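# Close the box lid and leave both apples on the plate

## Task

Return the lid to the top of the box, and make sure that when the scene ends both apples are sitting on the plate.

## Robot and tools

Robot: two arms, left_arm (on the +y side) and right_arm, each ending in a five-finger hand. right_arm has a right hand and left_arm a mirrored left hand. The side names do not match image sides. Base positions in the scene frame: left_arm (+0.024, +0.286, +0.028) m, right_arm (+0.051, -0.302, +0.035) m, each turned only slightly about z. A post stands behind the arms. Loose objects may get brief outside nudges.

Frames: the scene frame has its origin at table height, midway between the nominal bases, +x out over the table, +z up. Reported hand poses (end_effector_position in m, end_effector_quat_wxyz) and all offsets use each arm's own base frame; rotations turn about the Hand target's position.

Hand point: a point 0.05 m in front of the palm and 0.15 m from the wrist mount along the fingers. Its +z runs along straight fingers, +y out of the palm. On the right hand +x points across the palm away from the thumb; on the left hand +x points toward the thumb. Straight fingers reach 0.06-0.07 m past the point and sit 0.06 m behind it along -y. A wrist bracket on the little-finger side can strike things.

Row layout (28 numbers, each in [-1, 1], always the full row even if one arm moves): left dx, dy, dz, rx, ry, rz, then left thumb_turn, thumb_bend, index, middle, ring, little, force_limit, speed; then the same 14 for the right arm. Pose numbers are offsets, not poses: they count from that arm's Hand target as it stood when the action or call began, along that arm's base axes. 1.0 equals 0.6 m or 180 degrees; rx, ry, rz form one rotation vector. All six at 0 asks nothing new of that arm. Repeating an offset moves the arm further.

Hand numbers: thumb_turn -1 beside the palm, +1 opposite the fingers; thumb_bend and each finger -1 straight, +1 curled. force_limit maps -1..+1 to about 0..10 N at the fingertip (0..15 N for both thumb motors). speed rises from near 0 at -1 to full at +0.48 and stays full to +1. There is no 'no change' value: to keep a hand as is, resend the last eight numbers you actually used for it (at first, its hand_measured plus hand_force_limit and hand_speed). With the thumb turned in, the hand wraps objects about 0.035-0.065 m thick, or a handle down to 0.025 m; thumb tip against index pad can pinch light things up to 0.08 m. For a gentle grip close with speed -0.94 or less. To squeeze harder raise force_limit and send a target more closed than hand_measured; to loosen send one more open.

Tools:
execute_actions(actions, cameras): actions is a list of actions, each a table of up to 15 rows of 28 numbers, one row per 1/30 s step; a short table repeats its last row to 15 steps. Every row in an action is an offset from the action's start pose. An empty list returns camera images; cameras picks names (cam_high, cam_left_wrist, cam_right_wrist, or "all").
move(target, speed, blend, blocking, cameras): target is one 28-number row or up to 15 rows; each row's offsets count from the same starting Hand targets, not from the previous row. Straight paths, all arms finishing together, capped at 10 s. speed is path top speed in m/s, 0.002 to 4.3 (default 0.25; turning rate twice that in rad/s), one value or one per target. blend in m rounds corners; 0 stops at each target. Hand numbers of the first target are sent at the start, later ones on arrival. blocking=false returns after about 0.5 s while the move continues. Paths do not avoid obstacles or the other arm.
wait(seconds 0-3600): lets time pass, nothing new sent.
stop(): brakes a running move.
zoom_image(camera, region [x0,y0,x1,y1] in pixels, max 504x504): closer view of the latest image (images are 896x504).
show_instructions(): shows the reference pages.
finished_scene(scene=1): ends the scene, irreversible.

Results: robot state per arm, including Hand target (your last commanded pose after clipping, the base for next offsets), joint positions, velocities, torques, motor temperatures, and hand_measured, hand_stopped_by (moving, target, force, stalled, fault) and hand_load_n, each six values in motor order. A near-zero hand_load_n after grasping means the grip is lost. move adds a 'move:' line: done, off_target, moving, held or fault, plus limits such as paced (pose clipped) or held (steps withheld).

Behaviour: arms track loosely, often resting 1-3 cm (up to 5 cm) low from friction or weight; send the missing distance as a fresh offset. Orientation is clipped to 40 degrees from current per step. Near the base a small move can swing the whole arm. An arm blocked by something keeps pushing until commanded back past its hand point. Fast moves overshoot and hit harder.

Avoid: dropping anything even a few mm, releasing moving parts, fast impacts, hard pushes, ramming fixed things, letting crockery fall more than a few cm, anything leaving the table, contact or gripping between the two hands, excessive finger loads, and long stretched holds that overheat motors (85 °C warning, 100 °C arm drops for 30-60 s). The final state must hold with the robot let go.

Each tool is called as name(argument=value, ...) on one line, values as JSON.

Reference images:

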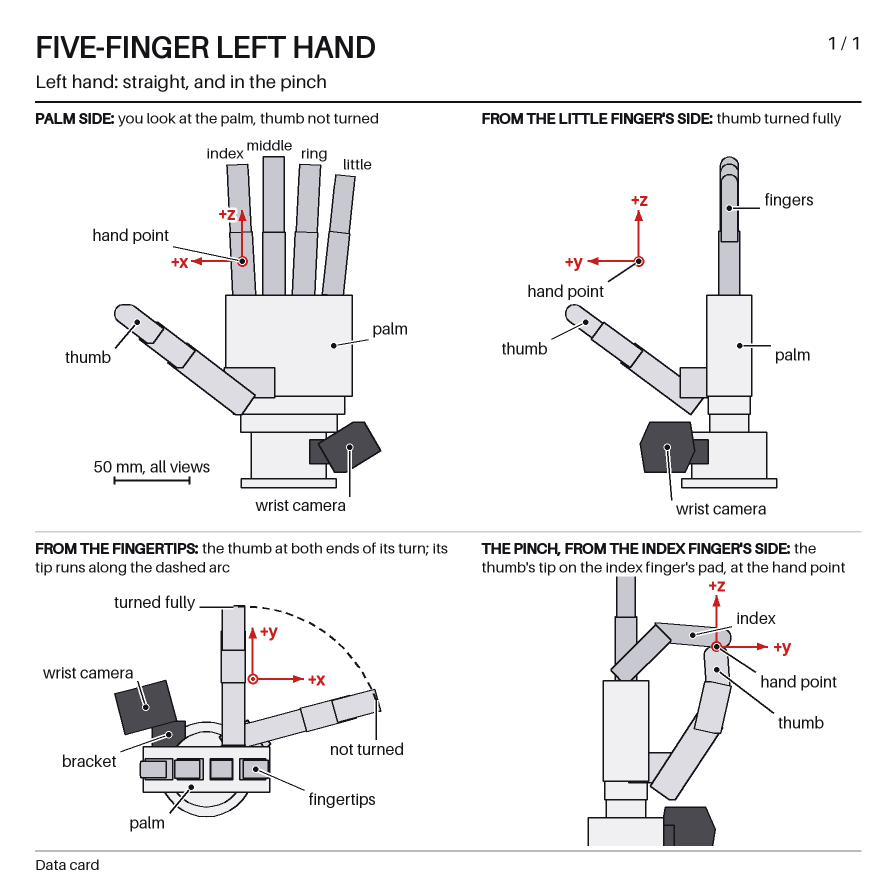

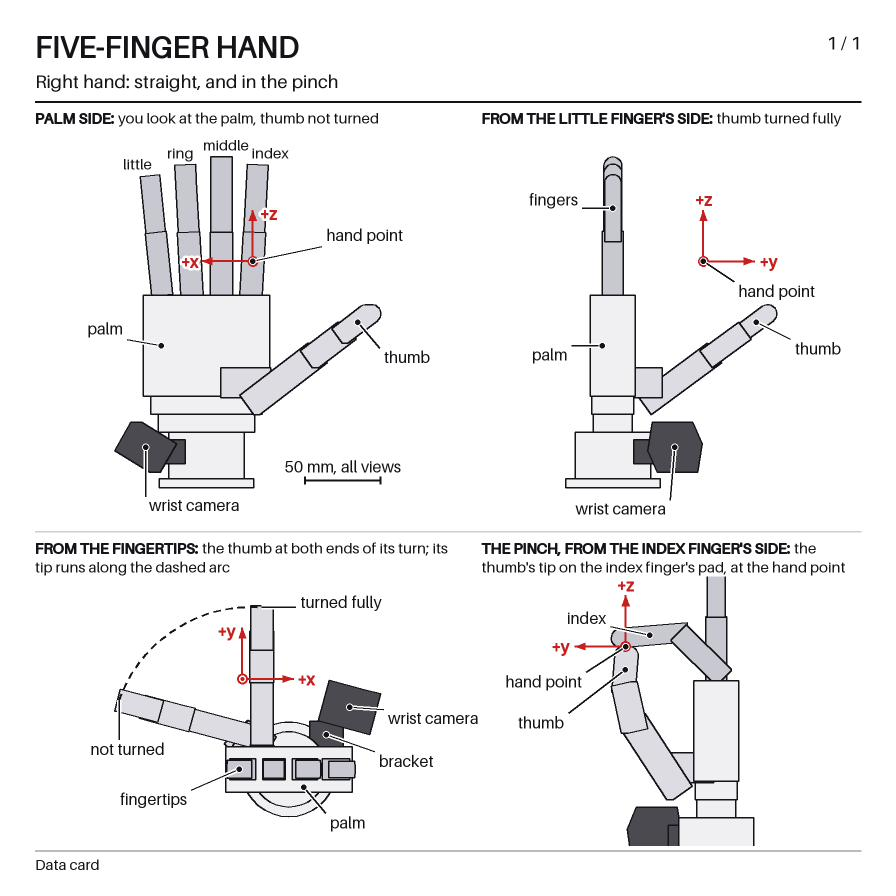

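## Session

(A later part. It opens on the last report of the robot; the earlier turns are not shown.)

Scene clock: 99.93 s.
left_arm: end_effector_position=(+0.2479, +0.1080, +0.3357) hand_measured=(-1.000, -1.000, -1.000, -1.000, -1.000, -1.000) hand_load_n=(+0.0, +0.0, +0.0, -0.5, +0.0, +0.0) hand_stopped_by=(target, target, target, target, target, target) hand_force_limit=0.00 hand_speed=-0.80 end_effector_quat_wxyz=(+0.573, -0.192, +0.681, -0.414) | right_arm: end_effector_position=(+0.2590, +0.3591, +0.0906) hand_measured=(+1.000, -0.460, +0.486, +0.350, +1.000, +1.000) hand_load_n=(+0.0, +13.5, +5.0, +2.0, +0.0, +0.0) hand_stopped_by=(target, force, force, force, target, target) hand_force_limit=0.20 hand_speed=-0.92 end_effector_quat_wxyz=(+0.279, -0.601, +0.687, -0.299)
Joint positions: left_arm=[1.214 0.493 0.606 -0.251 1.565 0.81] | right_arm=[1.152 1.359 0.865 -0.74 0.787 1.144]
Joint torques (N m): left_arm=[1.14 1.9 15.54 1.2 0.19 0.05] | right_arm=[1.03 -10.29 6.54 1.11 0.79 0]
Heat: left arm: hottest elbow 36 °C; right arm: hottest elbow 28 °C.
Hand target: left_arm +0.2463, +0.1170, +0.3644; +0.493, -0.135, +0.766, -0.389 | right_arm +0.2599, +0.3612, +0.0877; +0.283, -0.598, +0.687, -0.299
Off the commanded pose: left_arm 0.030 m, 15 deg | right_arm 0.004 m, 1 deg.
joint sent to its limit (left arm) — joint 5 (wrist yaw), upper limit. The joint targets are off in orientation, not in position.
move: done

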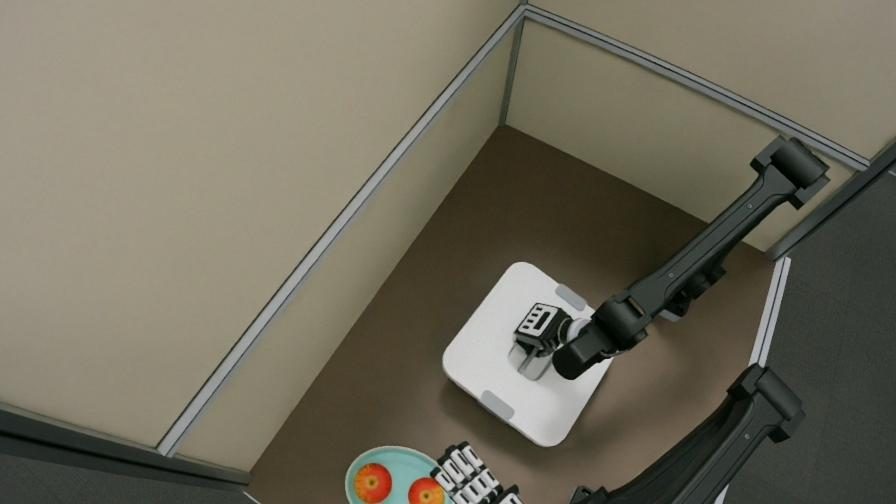

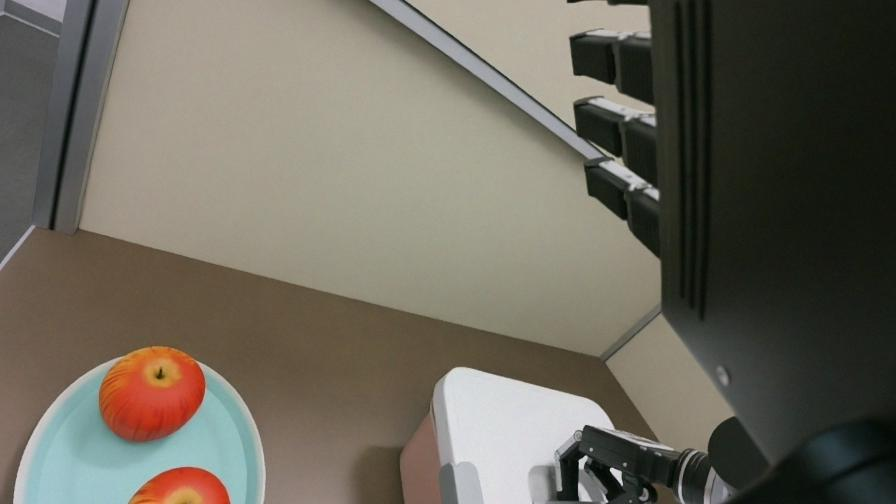

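move(target=[[0,0,0,0,0,0,-1,-1,-1,-1,-1,-1,0,-0.8,0,0,0.003,0,0.015,0,1,-0.2,0.52,0.52,1,1,0.2,-0.92]], speed=0.05, cameras=["cam_high","cam_left_wrist"])

zoom_image(camera="cam_left_wrist", region=[380, 330, 560, 504])

zoom_image(camera="cam_high", region=[435, 350, 565, 455])

Scene clock: 102.27 s.
left_arm: end_effector_position=(+0.2479, +0.1080, +0.3357) hand_measured=(-1.000, -1.000, -1.000, -1.000, -1.000, -1.000) hand_load_n=(+0.0, +0.0, +0.0, +0.0, +0.0, +0.0) hand_stopped_by=(target, target, target, target, target, target) hand_force_limit=0.00 hand_speed=-0.80 end_effector_quat_wxyz=(+0.573, -0.192, +0.681, -0.414) | right_arm: end_effector_position=(+0.2548, +0.3588, +0.0863) hand_measured=(+1.000, -0.460, +0.486, +0.350, +1.000, +1.000) hand_load_n=(+0.0, +13.5, +5.0, +2.0, +0.0, +0.0) hand_stopped_by=(target, force, force, force, target, target) hand_force_limit=0.20 hand_speed=-0.92 end_effector_quat_wxyz=(+0.268, -0.607, +0.692, -0.283)
Joint positions: left_arm=[1.214 0.493 0.606 -0.251 1.565 0.81] | right_arm=[1.142 1.359 0.865 -0.749 0.745 1.144]
Joint torques (N m): left_arm=[1.14 1.96 15.54 1.2 0.19 0.04] | right_arm=[0.03 -9.99 8.08 0.21 0.57 -0.03]
Heat: left arm: hottest elbow 37 °C; right arm: hottest elbow 28 °C.
Hand target: left_arm +0.2463, +0.1170, +0.3644; +0.493, -0.135, +0.766, -0.389 | right_arm +0.2600, +0.3611, +0.0895; +0.267, -0.605, +0.694, -0.285
Off the commanded pose: left_arm 0.030 m, 15 deg | right_arm 0.006 m, 0 deg.
joint sent to its limit (left arm) — joint 5 (wrist yaw), upper limit. The joint targets are off in orientation, not in position.
move: done

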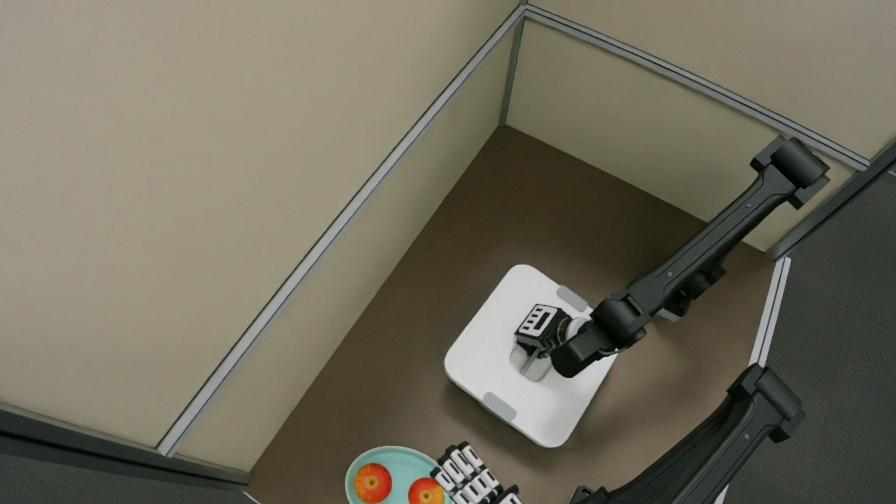

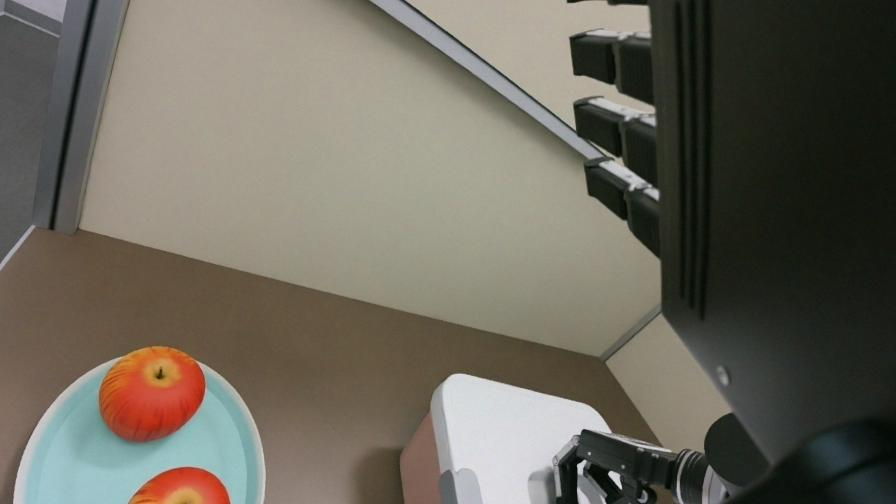

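Scaled by 2.800.

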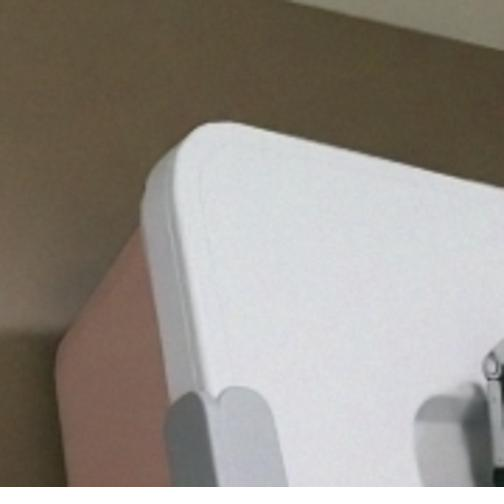

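Scaled by 3.877.

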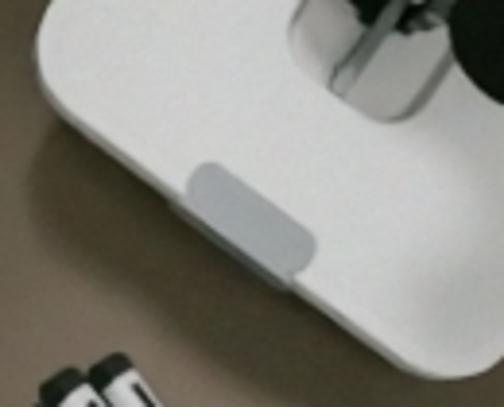

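move(target=[[0,0,0,0,0,0,-1,-1,-1,-1,-1,-1,0,-0.8,0.018,0.012,0.05,0,0,0,1,-0.2,0.52,0.52,1,1,0.2,-0.92]], speed=0.05, cameras=["cam_left_wrist"])

zoom_image(camera="cam_left_wrist", region=[380, 330, 560, 504])

Scene clock: 103.80 s.
left_arm: end_effector_position=(+0.2479, +0.1080, +0.3357) hand_measured=(-1.000, -1.000, -1.000, -1.000, -1.000, -1.000) hand_load_n=(+0.0, +0.0, +0.0, +0.0, +0.0, +0.0) hand_stopped_by=(target, target, target, target, target, target) hand_force_limit=0.00 hand_speed=-0.80 end_effector_quat_wxyz=(+0.573, -0.192, +0.681, -0.414) | right_arm: end_effector_position=(+0.2581, +0.3512, +0.0941) hand_measured=(+1.000, -0.460, +0.486, +0.350, +1.000, +1.000) hand_load_n=(+0.5, +14.0, +3.0, +1.0, +0.0, +0.0) hand_stopped_by=(target, force, force, force, target, target) hand_force_limit=0.20 hand_speed=-0.92 end_effector_quat_wxyz=(+0.247, -0.615, +0.690, -0.291)
Joint positions: left_arm=[1.214 0.493 0.606 -0.251 1.565 0.81] | right_arm=[1.125 1.359 0.899 -0.82 0.738 1.127]
Joint torques (N m): left_arm=[1.2 1.96 15.54 1.2 0.19 0.05] | right_arm=[0.03 -11.28 10.82 0.05 0.65 -0.11]
Heat: left arm: hottest elbow 37 °C; right arm: hottest elbow 28 °C.
Hand target: left_arm +0.2463, +0.1170, +0.3644; +0.493, -0.135, +0.766, -0.389 | right_arm +0.2708, +0.3684, +0.1195; +0.267, -0.605, +0.694, -0.285
Off the commanded pose: left_arm 0.030 m, 15 deg | right_arm 0.033 m, 3 deg.
joint sent to its limit (left arm) — joint 5 (wrist yaw), upper limit. The joint targets are off in orientation, not in position.
move: off_target (right_arm)

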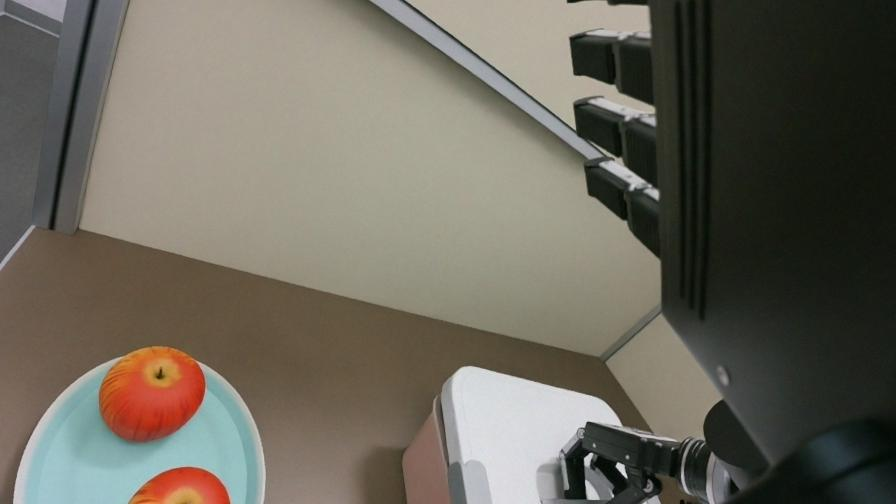

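Scaled by 2.800.

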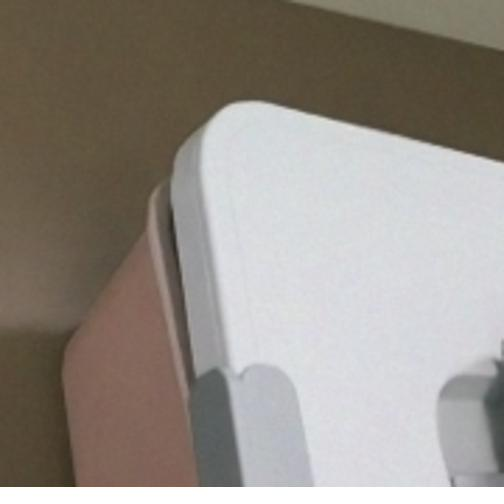

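move(target=[[0,0,0,0,0,0,-1,-1,-1,-1,-1,-1,0,-0.8,-0.0147,-0.0115,-0.042,0,0,0,1,-0.2,0.52,0.52,1,1,0.2,-0.92]], speed=0.05, cameras=["cam_high","cam_left_wrist"])

zoom_image(camera="cam_left_wrist", region=[380, 330, 560, 504])

zoom_image(camera="cam_high", region=[420, 240, 640, 460])

Scene clock: 105.47 s.
left_arm: end_effector_position=(+0.2479, +0.1080, +0.3357) hand_measured=(-1.000, -1.000, -1.000, -1.000, -1.000, -1.000) hand_load_n=(+0.0, +0.0, +0.0, +0.0, +0.0, +0.0) hand_stopped_by=(target, target, target, target, target, target) hand_force_limit=0.00 hand_speed=-0.80 end_effector_quat_wxyz=(+0.573, -0.192, +0.681, -0.414) | right_arm: end_effector_position=(+0.2609, +0.3571, +0.0952) hand_measured=(+1.000, -0.460, +0.486, +0.350, +1.000, +1.000) hand_load_n=(+0.0, +13.5, +3.5, +1.5, +0.0, +0.0) hand_stopped_by=(target, force, force, force, target, target) hand_force_limit=0.20 hand_speed=-0.92 end_effector_quat_wxyz=(+0.259, -0.609, +0.692, -0.286)
Joint positions: left_arm=[1.214 0.493 0.606 -0.251 1.565 0.81] | right_arm=[1.125 1.359 0.896 -0.788 0.738 1.127]
Joint torques (N m): left_arm=[1.2 1.9 15.54 1.18 0.19 0.04] | right_arm=[1.03 -10.52 6.72 1.22 0.77 0.06]
Heat: left arm: hottest elbow 37 °C; right arm: hottest elbow 28 °C.
Hand target: left_arm +0.2463, +0.1170, +0.3644; +0.493, -0.135, +0.766, -0.389 | right_arm +0.2620, +0.3616, +0.0944; +0.267, -0.605, +0.694, -0.285
Off the commanded pose: left_arm 0.030 m, 15 deg | right_arm 0.005 m, 1 deg.
joint sent to its limit (left arm) — joint 5 (wrist yaw), upper limit. The joint targets are off in orientation, not in position.
move: done

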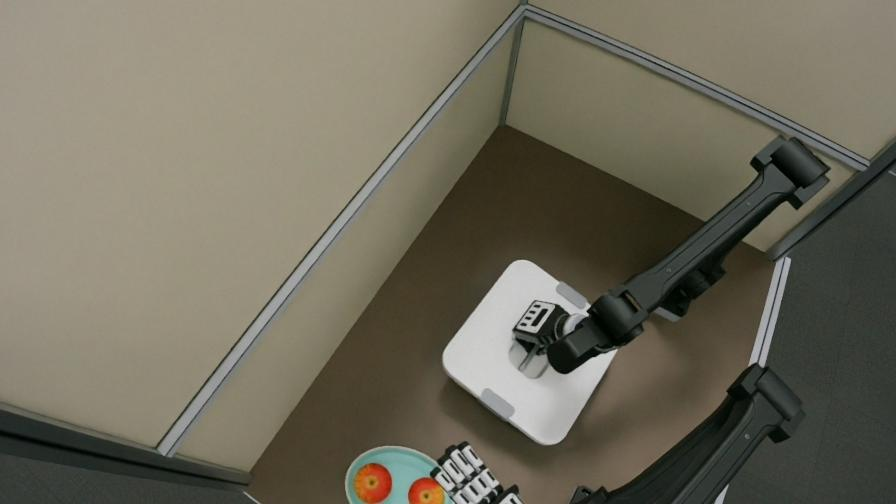

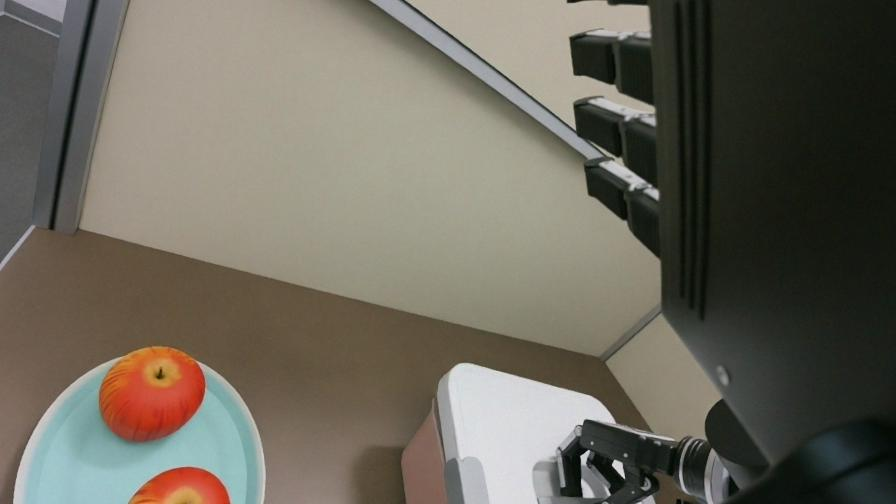

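Scaled by 2.800.

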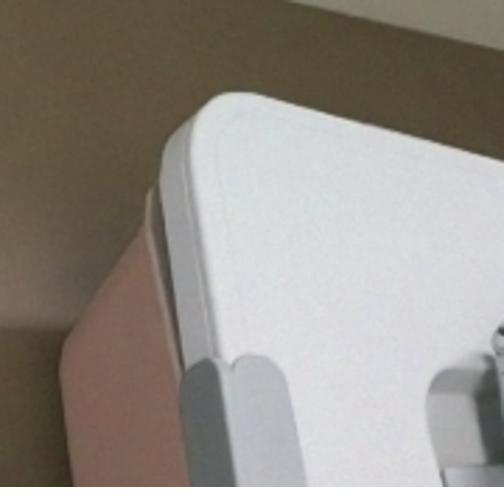

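Scaled by 2.291.

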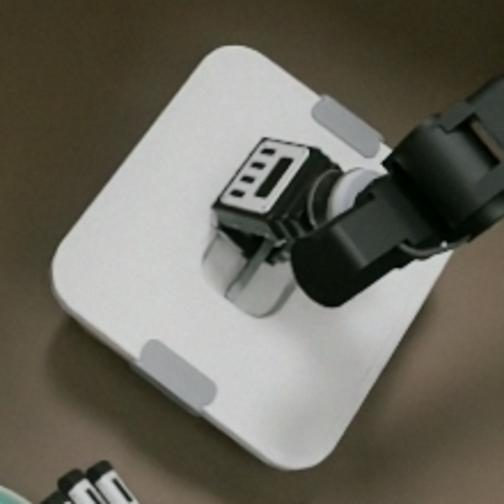

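move(target=[[0,0,0,0,0,0,-1,-1,-1,-1,-1,-1,0,-0.8,0,-0.002,-0.014,0,0,0,1,-0.2,0.52,0.52,1,1,0.2,-0.92]], speed=0.05, cameras=["cam_high","cam_left_wrist"])

zoom_image(camera="cam_left_wrist", region=[380, 330, 560, 504])

zoom_image(camera="cam_high", region=[420, 240, 640, 460])

Scene clock: 106.57 s.
left_arm: end_effector_position=(+0.2479, +0.1080, +0.3357) hand_measured=(-1.000, -1.000, -1.000, -1.000, -1.000, -1.000) hand_load_n=(+0.0, +0.0, +0.0, +0.0, +0.0, +0.0) hand_stopped_by=(target, target, target, target, target, target) hand_force_limit=0.00 hand_speed=-0.80 end_effector_quat_wxyz=(+0.573, -0.192, +0.681, -0.414) | right_arm: end_effector_position=(+0.2611, +0.3574, +0.0884) hand_measured=(+1.000, -0.460, +0.486, +0.350, +1.000, +1.000) hand_load_n=(+0.0, +13.5, +4.0, +2.0, +0.0, +0.0) hand_stopped_by=(target, force, force, force, target, target) hand_force_limit=0.20 hand_speed=-0.92 end_effector_quat_wxyz=(+0.262, -0.608, +0.693, -0.285)
Joint positions: left_arm=[1.214 0.493 0.606 -0.251 1.565 0.81] | right_arm=[1.125 1.365 0.88 -0.759 0.739 1.127]
Joint torques (N m): left_arm=[1.14 1.96 15.53 1.18 0.19 0.05] | right_arm=[1.08 -10.58 6.58 1.09 0.76 0.05]
Heat: left arm: hottest elbow 37 °C; right arm: hottest elbow 28 °C.
Hand target: left_arm +0.2463, +0.1170, +0.3644; +0.493, -0.135, +0.766, -0.389 | right_arm +0.2620, +0.3603, +0.0858; +0.267, -0.605, +0.694, -0.285
Off the commanded pose: left_arm 0.030 m, 15 deg | right_arm 0.004 m, 1 deg.
joint sent to its limit (left arm) — joint 5 (wrist yaw), upper limit. The joint targets are off in orientation, not in position.
move: done

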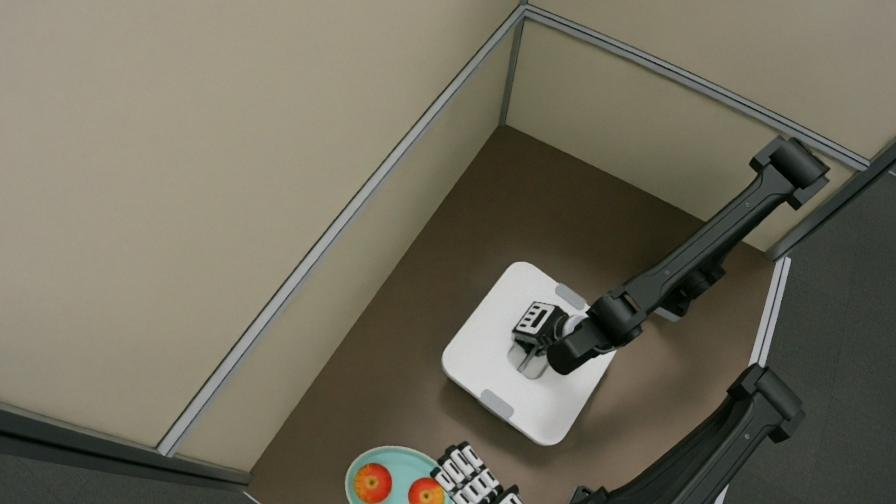

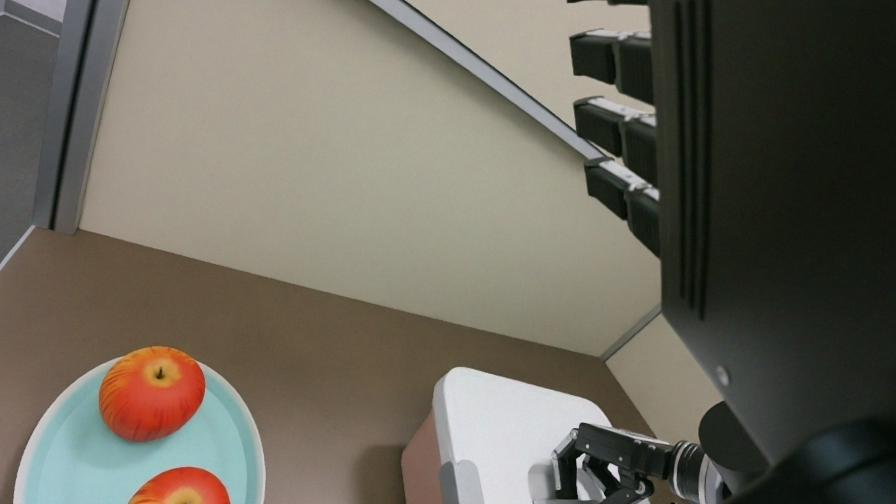

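Scaled by 2.800.

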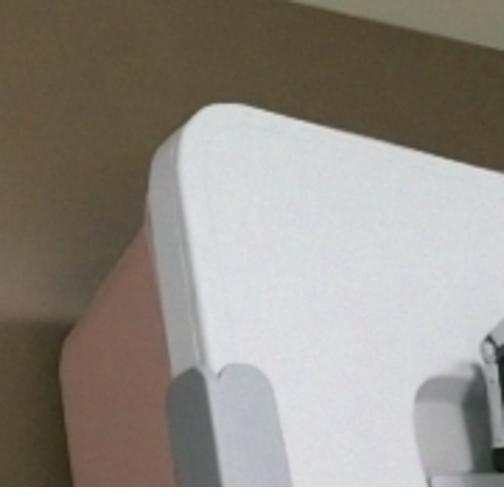

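Scaled by 2.291.

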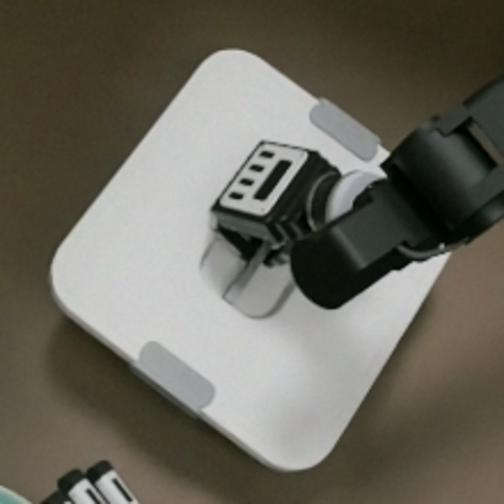

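move(target=[[0,0,0,0,0,0,-1,-1,-1,-1,-1,-1,0,-0.8,0,0,-0.013,0,0,0,1,-0.2,0.52,0.52,1,1,0.2,-0.92]], speed=0.05, cameras=["cam_high","cam_left_wrist"])

zoom_image(camera="cam_left_wrist", region=[380, 330, 560, 504])

zoom_image(camera="cam_high", region=[420, 240, 640, 460])

Scene clock: 107.47 s.
left_arm: end_effector_position=(+0.2479, +0.1080, +0.3357) hand_measured=(-1.000, -1.000, -1.000, -1.000, -1.000, -1.000) hand_load_n=(+0.0, +0.0, +0.0, +0.0, +0.0, +0.0) hand_stopped_by=(target, target, target, target, target, target) hand_force_limit=0.00 hand_speed=-0.80 end_effector_quat_wxyz=(+0.573, -0.192, +0.681, -0.414) | right_arm: end_effector_position=(+0.2613, +0.3578, +0.0810) hand_measured=(+1.000, -0.460, +0.486, +0.350, +1.000, +1.000) hand_load_n=(+0.0, +13.5, +5.5, +2.5, +0.5, +0.0) hand_stopped_by=(target, force, force, force, target, target) hand_force_limit=0.20 hand_speed=-0.92 end_effector_quat_wxyz=(+0.262, -0.608, +0.693, -0.285)
Joint positions: left_arm=[1.214 0.493 0.606 -0.251 1.565 0.81] | right_arm=[1.125 1.376 0.868 -0.735 0.739 1.127]
Joint torques (N m): left_arm=[1.14 1.96 15.56 1.18 0.19 0.05] | right_arm=[0.79 -10.58 6.48 1.13 0.74 0.04]
Motor temperatures (°C): left_arm=[21 22 38 23 20 22] | right_arm=[24 23 28 22 21 23]
Heat: left arm: hottest elbow 38 °C; right arm: hottest elbow 28 °C.
Hand target: left_arm +0.2463, +0.1170, +0.3644; +0.493, -0.135, +0.766, -0.389 | right_arm +0.2620, +0.3603, +0.0781; +0.267, -0.605, +0.694, -0.285
Off the commanded pose: left_arm 0.030 m, 15 deg | right_arm 0.004 m, 1 deg.
joint sent to its limit (left arm) — joint 5 (wrist yaw), upper limit. The joint targets are off in orientation, not in position.
move: done

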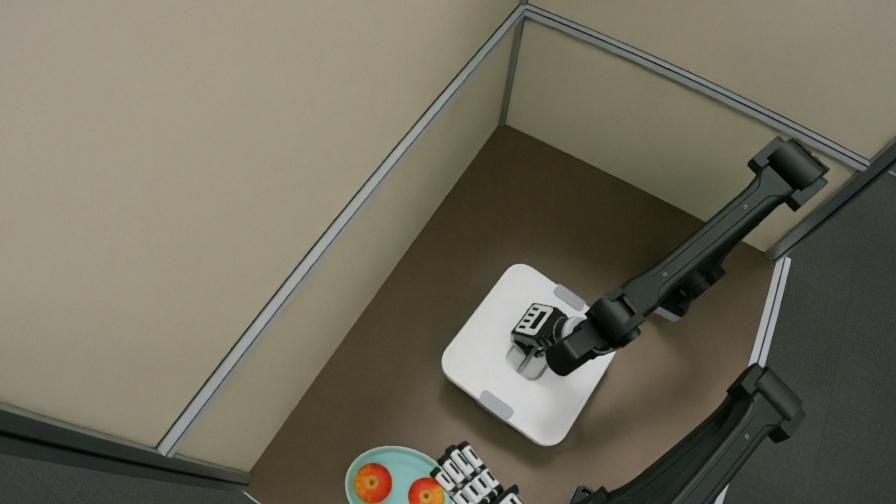

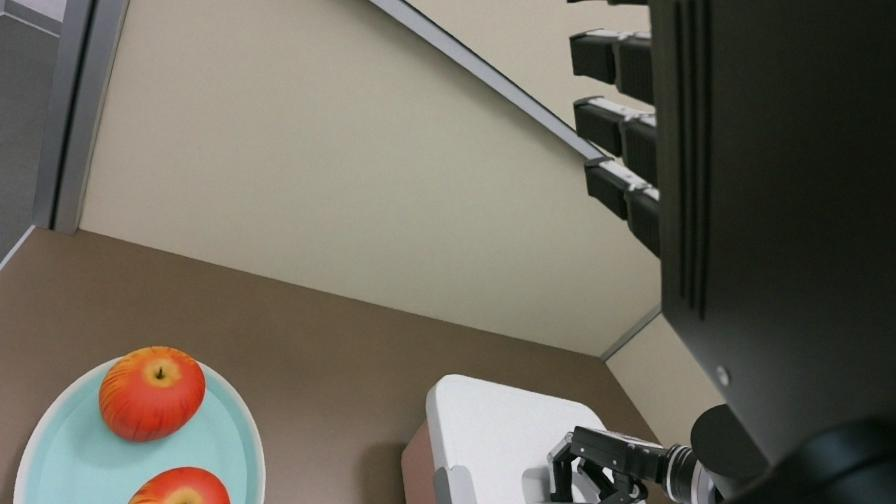

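Scaled by 2.800.

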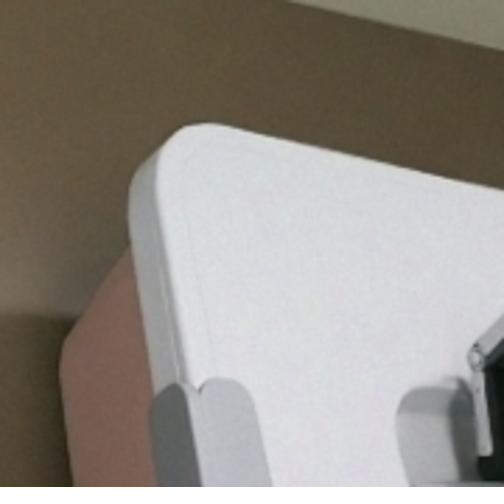

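Scaled by 2.291.

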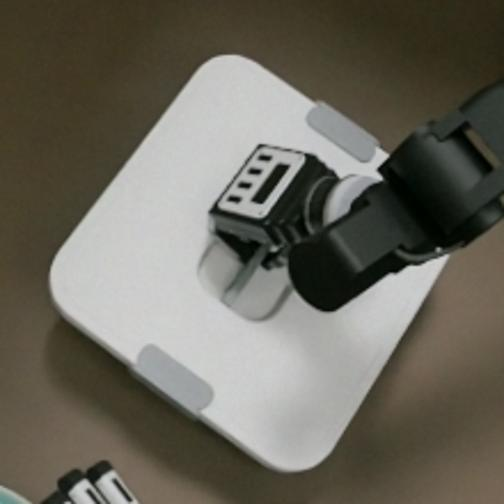

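move(target=[[0,0,0,0,0,0,-1,-1,-1,-1,-1,-1,0,-0.8,0,0,-0.01,0,0,0,1,-0.2,0.52,0.52,1,1,0.2,-0.92]], speed=0.05, cameras=["cam_high","cam_left_wrist"])

zoom_image(camera="cam_left_wrist", region=[380, 330, 560, 504])

zoom_image(camera="cam_high", region=[420, 240, 640, 460])

Scene clock: 108.33 s.
left_arm: end_effector_position=(+0.2479, +0.1080, +0.3357) hand_measured=(-1.000, -1.000, -1.000, -1.000, -1.000, -1.000) hand_load_n=(+0.0, +0.0, +0.0, +0.0, +0.0, +0.0) hand_stopped_by=(target, target, target, target, target, target) hand_force_limit=0.00 hand_speed=-0.80 end_effector_quat_wxyz=(+0.573, -0.192, +0.681, -0.414) | right_arm: end_effector_position=(+0.2614, +0.3579, +0.0766) hand_measured=(+1.000, -0.460, +0.486, +0.350, +1.000, +1.000) hand_load_n=(+0.0, +13.5, +6.5, +3.0, +0.0, +0.0) hand_stopped_by=(target, force, force, force, target, target) hand_force_limit=0.20 hand_speed=-0.92 end_effector_quat_wxyz=(+0.263, -0.608, +0.693, -0.285)
Joint positions: left_arm=[1.214 0.493 0.606 -0.251 1.565 0.81] | right_arm=[1.125 1.382 0.86 -0.719 0.739 1.127]
Joint torques (N m): left_arm=[1.2 1.96 15.56 1.18 0.18 0.05] | right_arm=[0.91 -10.34 6.3 1.22 0.76 0.03]
Heat: left arm: hottest elbow 38 °C; right arm: hottest elbow 28 °C.
Hand target: left_arm +0.2463, +0.1170, +0.3644; +0.493, -0.135, +0.766, -0.389 | right_arm +0.2619, +0.3603, +0.0721; +0.267, -0.605, +0.694, -0.285
Off the commanded pose: left_arm 0.030 m, 15 deg | right_arm 0.005 m, 1 deg.
joint sent to its limit (left arm) — joint 5 (wrist yaw), upper limit. The joint targets are off in orientation, not in position.
move: done

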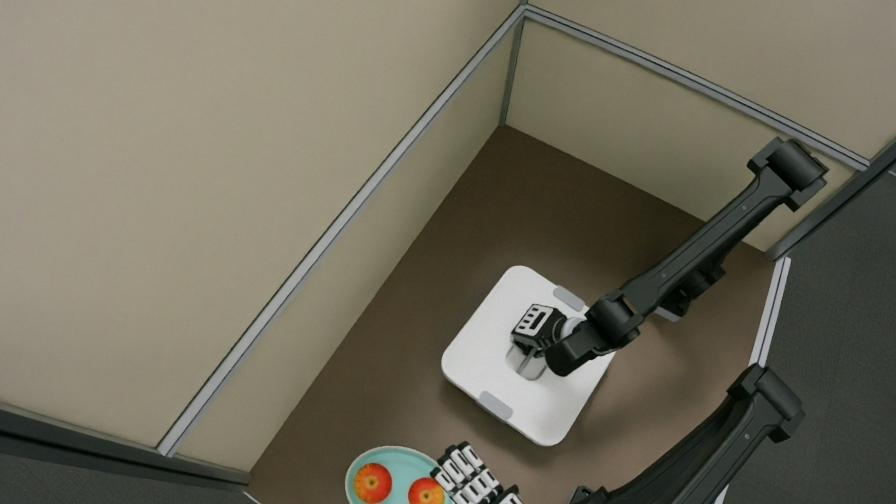

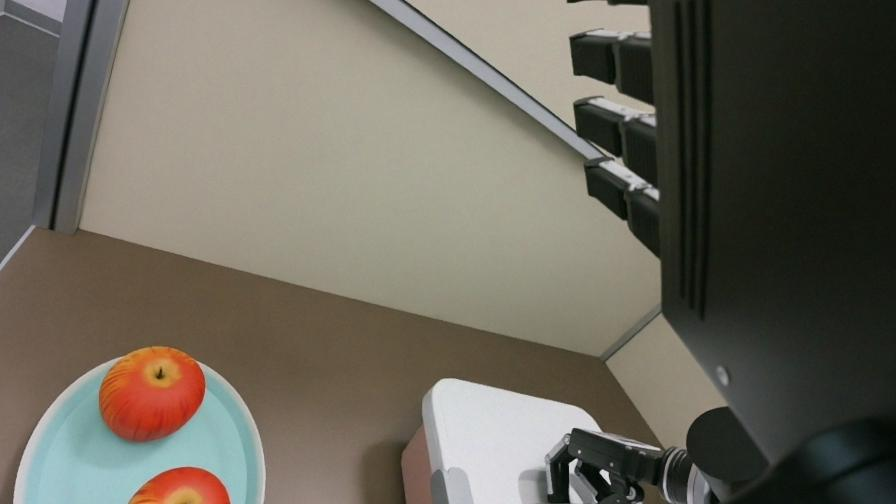

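Scaled by 2.800.

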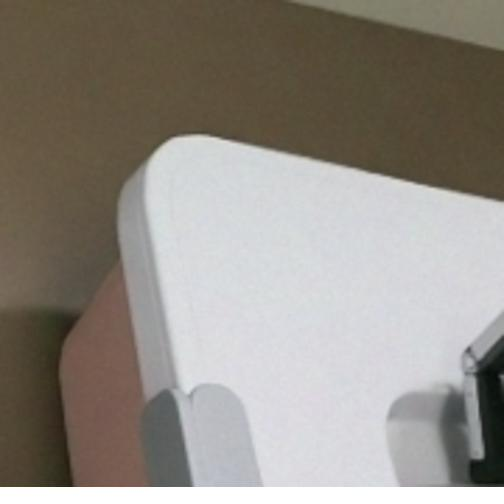

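Scaled by 2.291.

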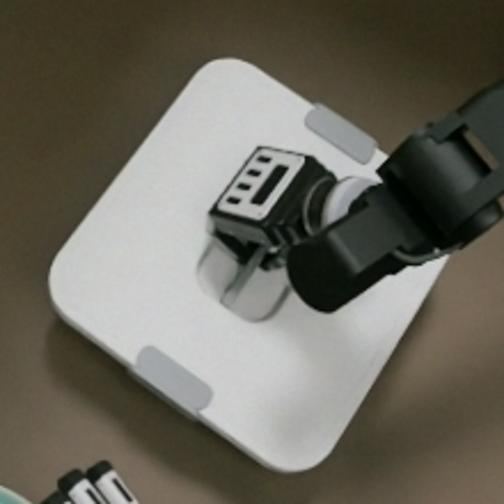

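move(target=[[0,0,0,0,0,0,-1,-1,-1,-1,-1,-1,0,-0.8,0,0,-0.012,0,0,0,1,-0.2,0.52,0.52,1,1,0.2,-0.92]], speed=0.05, cameras=["cam_high","cam_left_wrist"])

zoom_image(camera="cam_left_wrist", region=[380, 330, 560, 504])

zoom_image(camera="cam_high", region=[420, 240, 640, 460])

Scene clock: 109.10 s.
left_arm: end_effector_position=(+0.2479, +0.1080, +0.3357) hand_measured=(-1.000, -1.000, -1.000, -1.000, -1.000, -1.000) hand_load_n=(+0.0, +0.0, +0.0, +0.0, +0.0, +0.0) hand_stopped_by=(target, target, target, target, target, target) hand_force_limit=0.00 hand_speed=-0.80 end_effector_quat_wxyz=(+0.573, -0.192, +0.681, -0.414) | right_arm: end_effector_position=(+0.2618, +0.3584, +0.0718) hand_measured=(+1.000, -0.460, +0.484, +0.350, +1.000, +1.000) hand_load_n=(+0.0, +13.5, +7.0, +3.0, +0.0, +0.0) hand_stopped_by=(target, force, force, force, target, target) hand_force_limit=0.20 hand_speed=-0.92 end_effector_quat_wxyz=(+0.265, -0.606, +0.694, -0.284)
Joint positions: left_arm=[1.214 0.493 0.606 -0.251 1.565 0.81] | right_arm=[1.125 1.389 0.851 -0.699 0.74 1.128]
Joint torques (N m): left_arm=[1.2 1.96 15.54 1.2 0.19 0.04] | right_arm=[1.14 -10.05 6.22 1.26 0.7 0.05]
Heat: left arm: hottest elbow 38 °C; right arm: hottest elbow 28 °C.
Hand target: left_arm +0.2463, +0.1170, +0.3644; +0.493, -0.135, +0.766, -0.389 | right_arm +0.2620, +0.3603, +0.0650; +0.267, -0.605, +0.694, -0.285
Off the commanded pose: left_arm 0.030 m, 15 deg | right_arm 0.007 m, 0 deg.
joint sent to its limit (left arm) — joint 5 (wrist yaw), upper limit. The joint targets are off in orientation, not in position.
move: done

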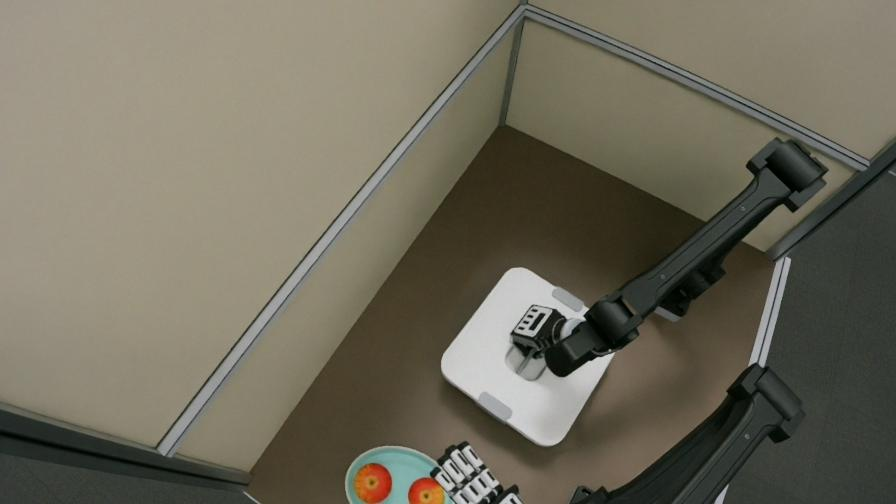

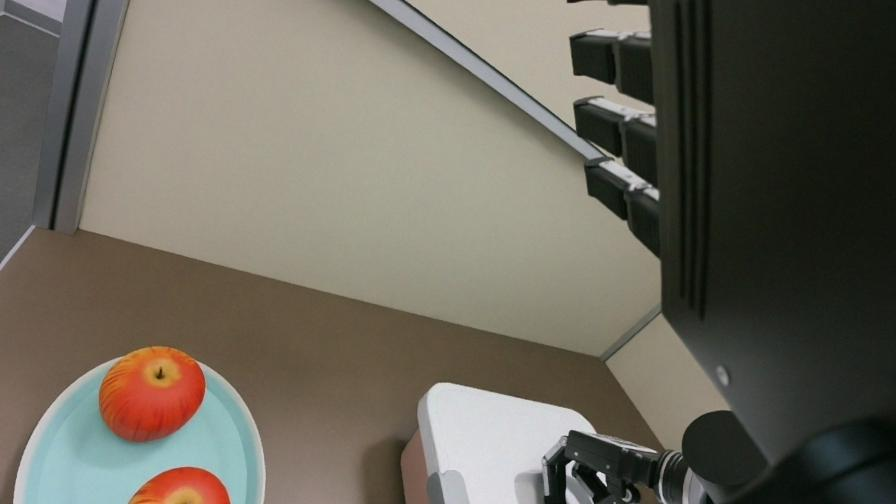

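Scaled by 2.800.

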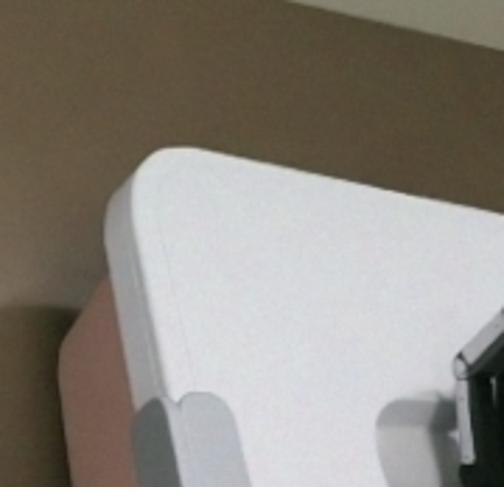

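Scaled by 2.291.

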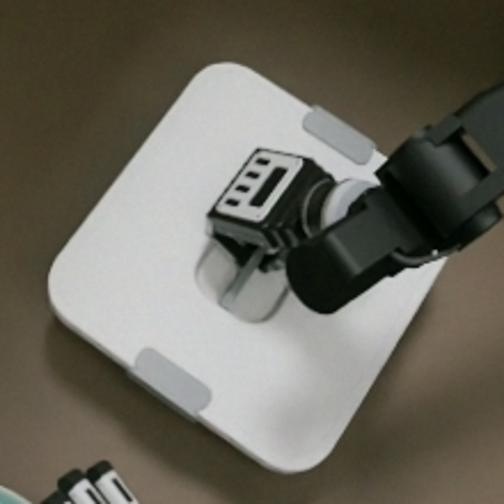

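move(target=[[0,0,0,0,0,0,-1,-1,-1,-1,-1,-1,0,-0.8,0,0,-0.012,0,0,0,1,-0.2,0.52,0.52,1,1,0.2,-0.92]], speed=0.05, cameras=["cam_high","cam_left_wrist"])

zoom_image(camera="cam_left_wrist", region=[380, 330, 560, 504])

zoom_image(camera="cam_high", region=[420, 240, 640, 460])

Scene clock: 109.83 s.
left_arm: end_effector_position=(+0.2479, +0.1080, +0.3357) hand_measured=(-1.000, -1.000, -1.000, -1.000, -1.000, -1.000) hand_load_n=(+0.0, +0.0, +0.0, +0.0, +0.0, +0.0) hand_stopped_by=(target, target, target, target, target, target) hand_force_limit=0.00 hand_speed=-0.80 end_effector_quat_wxyz=(+0.573, -0.192, +0.681, -0.414) | right_arm: end_effector_position=(+0.2633, +0.3601, +0.0717) hand_measured=(+1.000, -0.460, +0.484, +0.350, +1.000, +1.000) hand_load_n=(+0.0, +13.5, +7.5, +3.0, +0.0, +0.0) hand_stopped_by=(target, force, force, force, target, target) hand_force_limit=0.20 hand_speed=-0.92 end_effector_quat_wxyz=(+0.271, -0.604, +0.694, -0.283)
Joint positions: left_arm=[1.214 0.493 0.606 -0.251 1.565 0.81] | right_arm=[1.125 1.389 0.847 -0.682 0.743 1.128]
Joint torques (N m): left_arm=[1.14 1.96 15.54 1.18 0.19 0.05] | right_arm=[0.67 -8.82 5.75 1.51 0.59 0.04]
Heat: left arm: hottest elbow 38 °C; right arm: hottest elbow 28 °C.
Hand target: left_arm +0.2463, +0.1170, +0.3644; +0.493, -0.135, +0.766, -0.389 | right_arm +0.2620, +0.3603, +0.0578; +0.267, -0.605, +0.694, -0.285
Off the commanded pose: left_arm 0.030 m, 15 deg | right_arm 0.014 m, 1 deg.
joint sent to its limit (left arm) — joint 5 (wrist yaw), upper limit. The joint targets are off in orientation, not in position.
move: off_target (right_arm)

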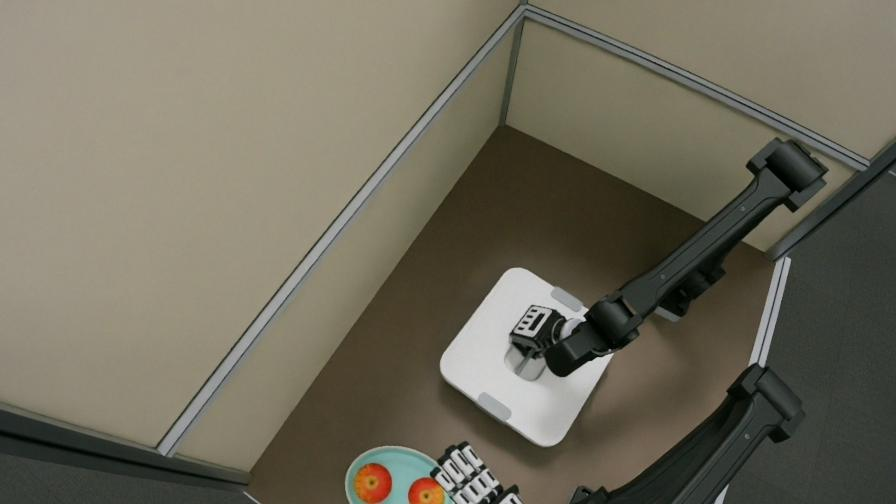

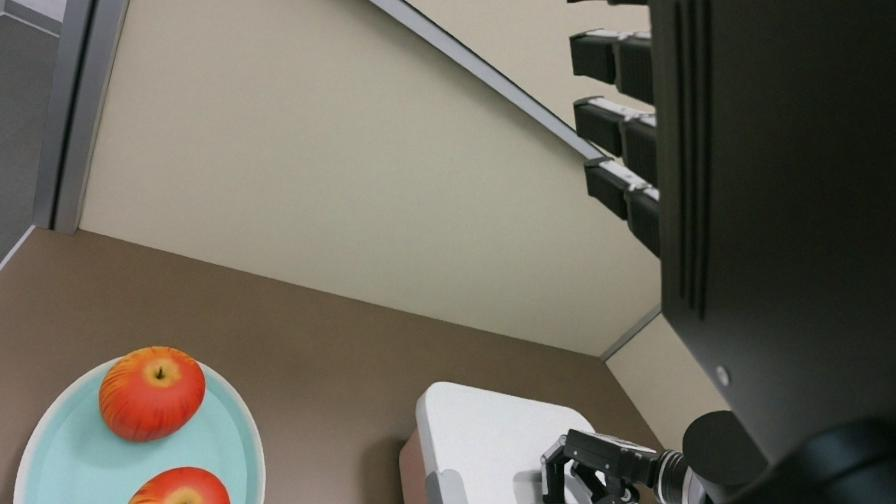

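Scaled by 2.800.

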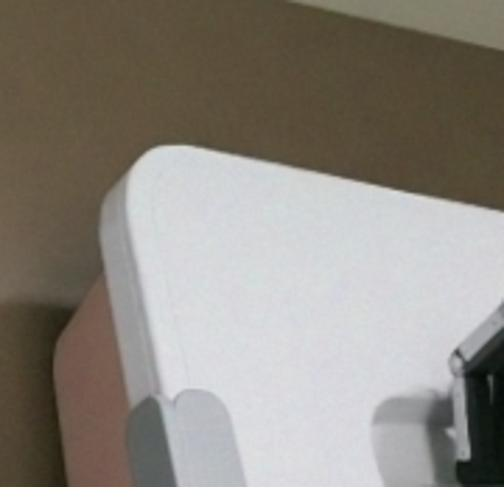

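Scaled by 2.291.

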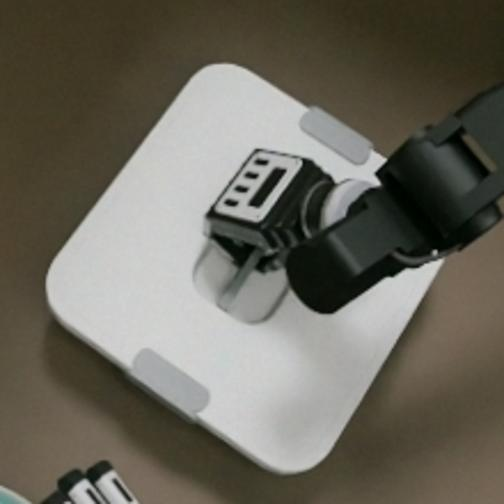

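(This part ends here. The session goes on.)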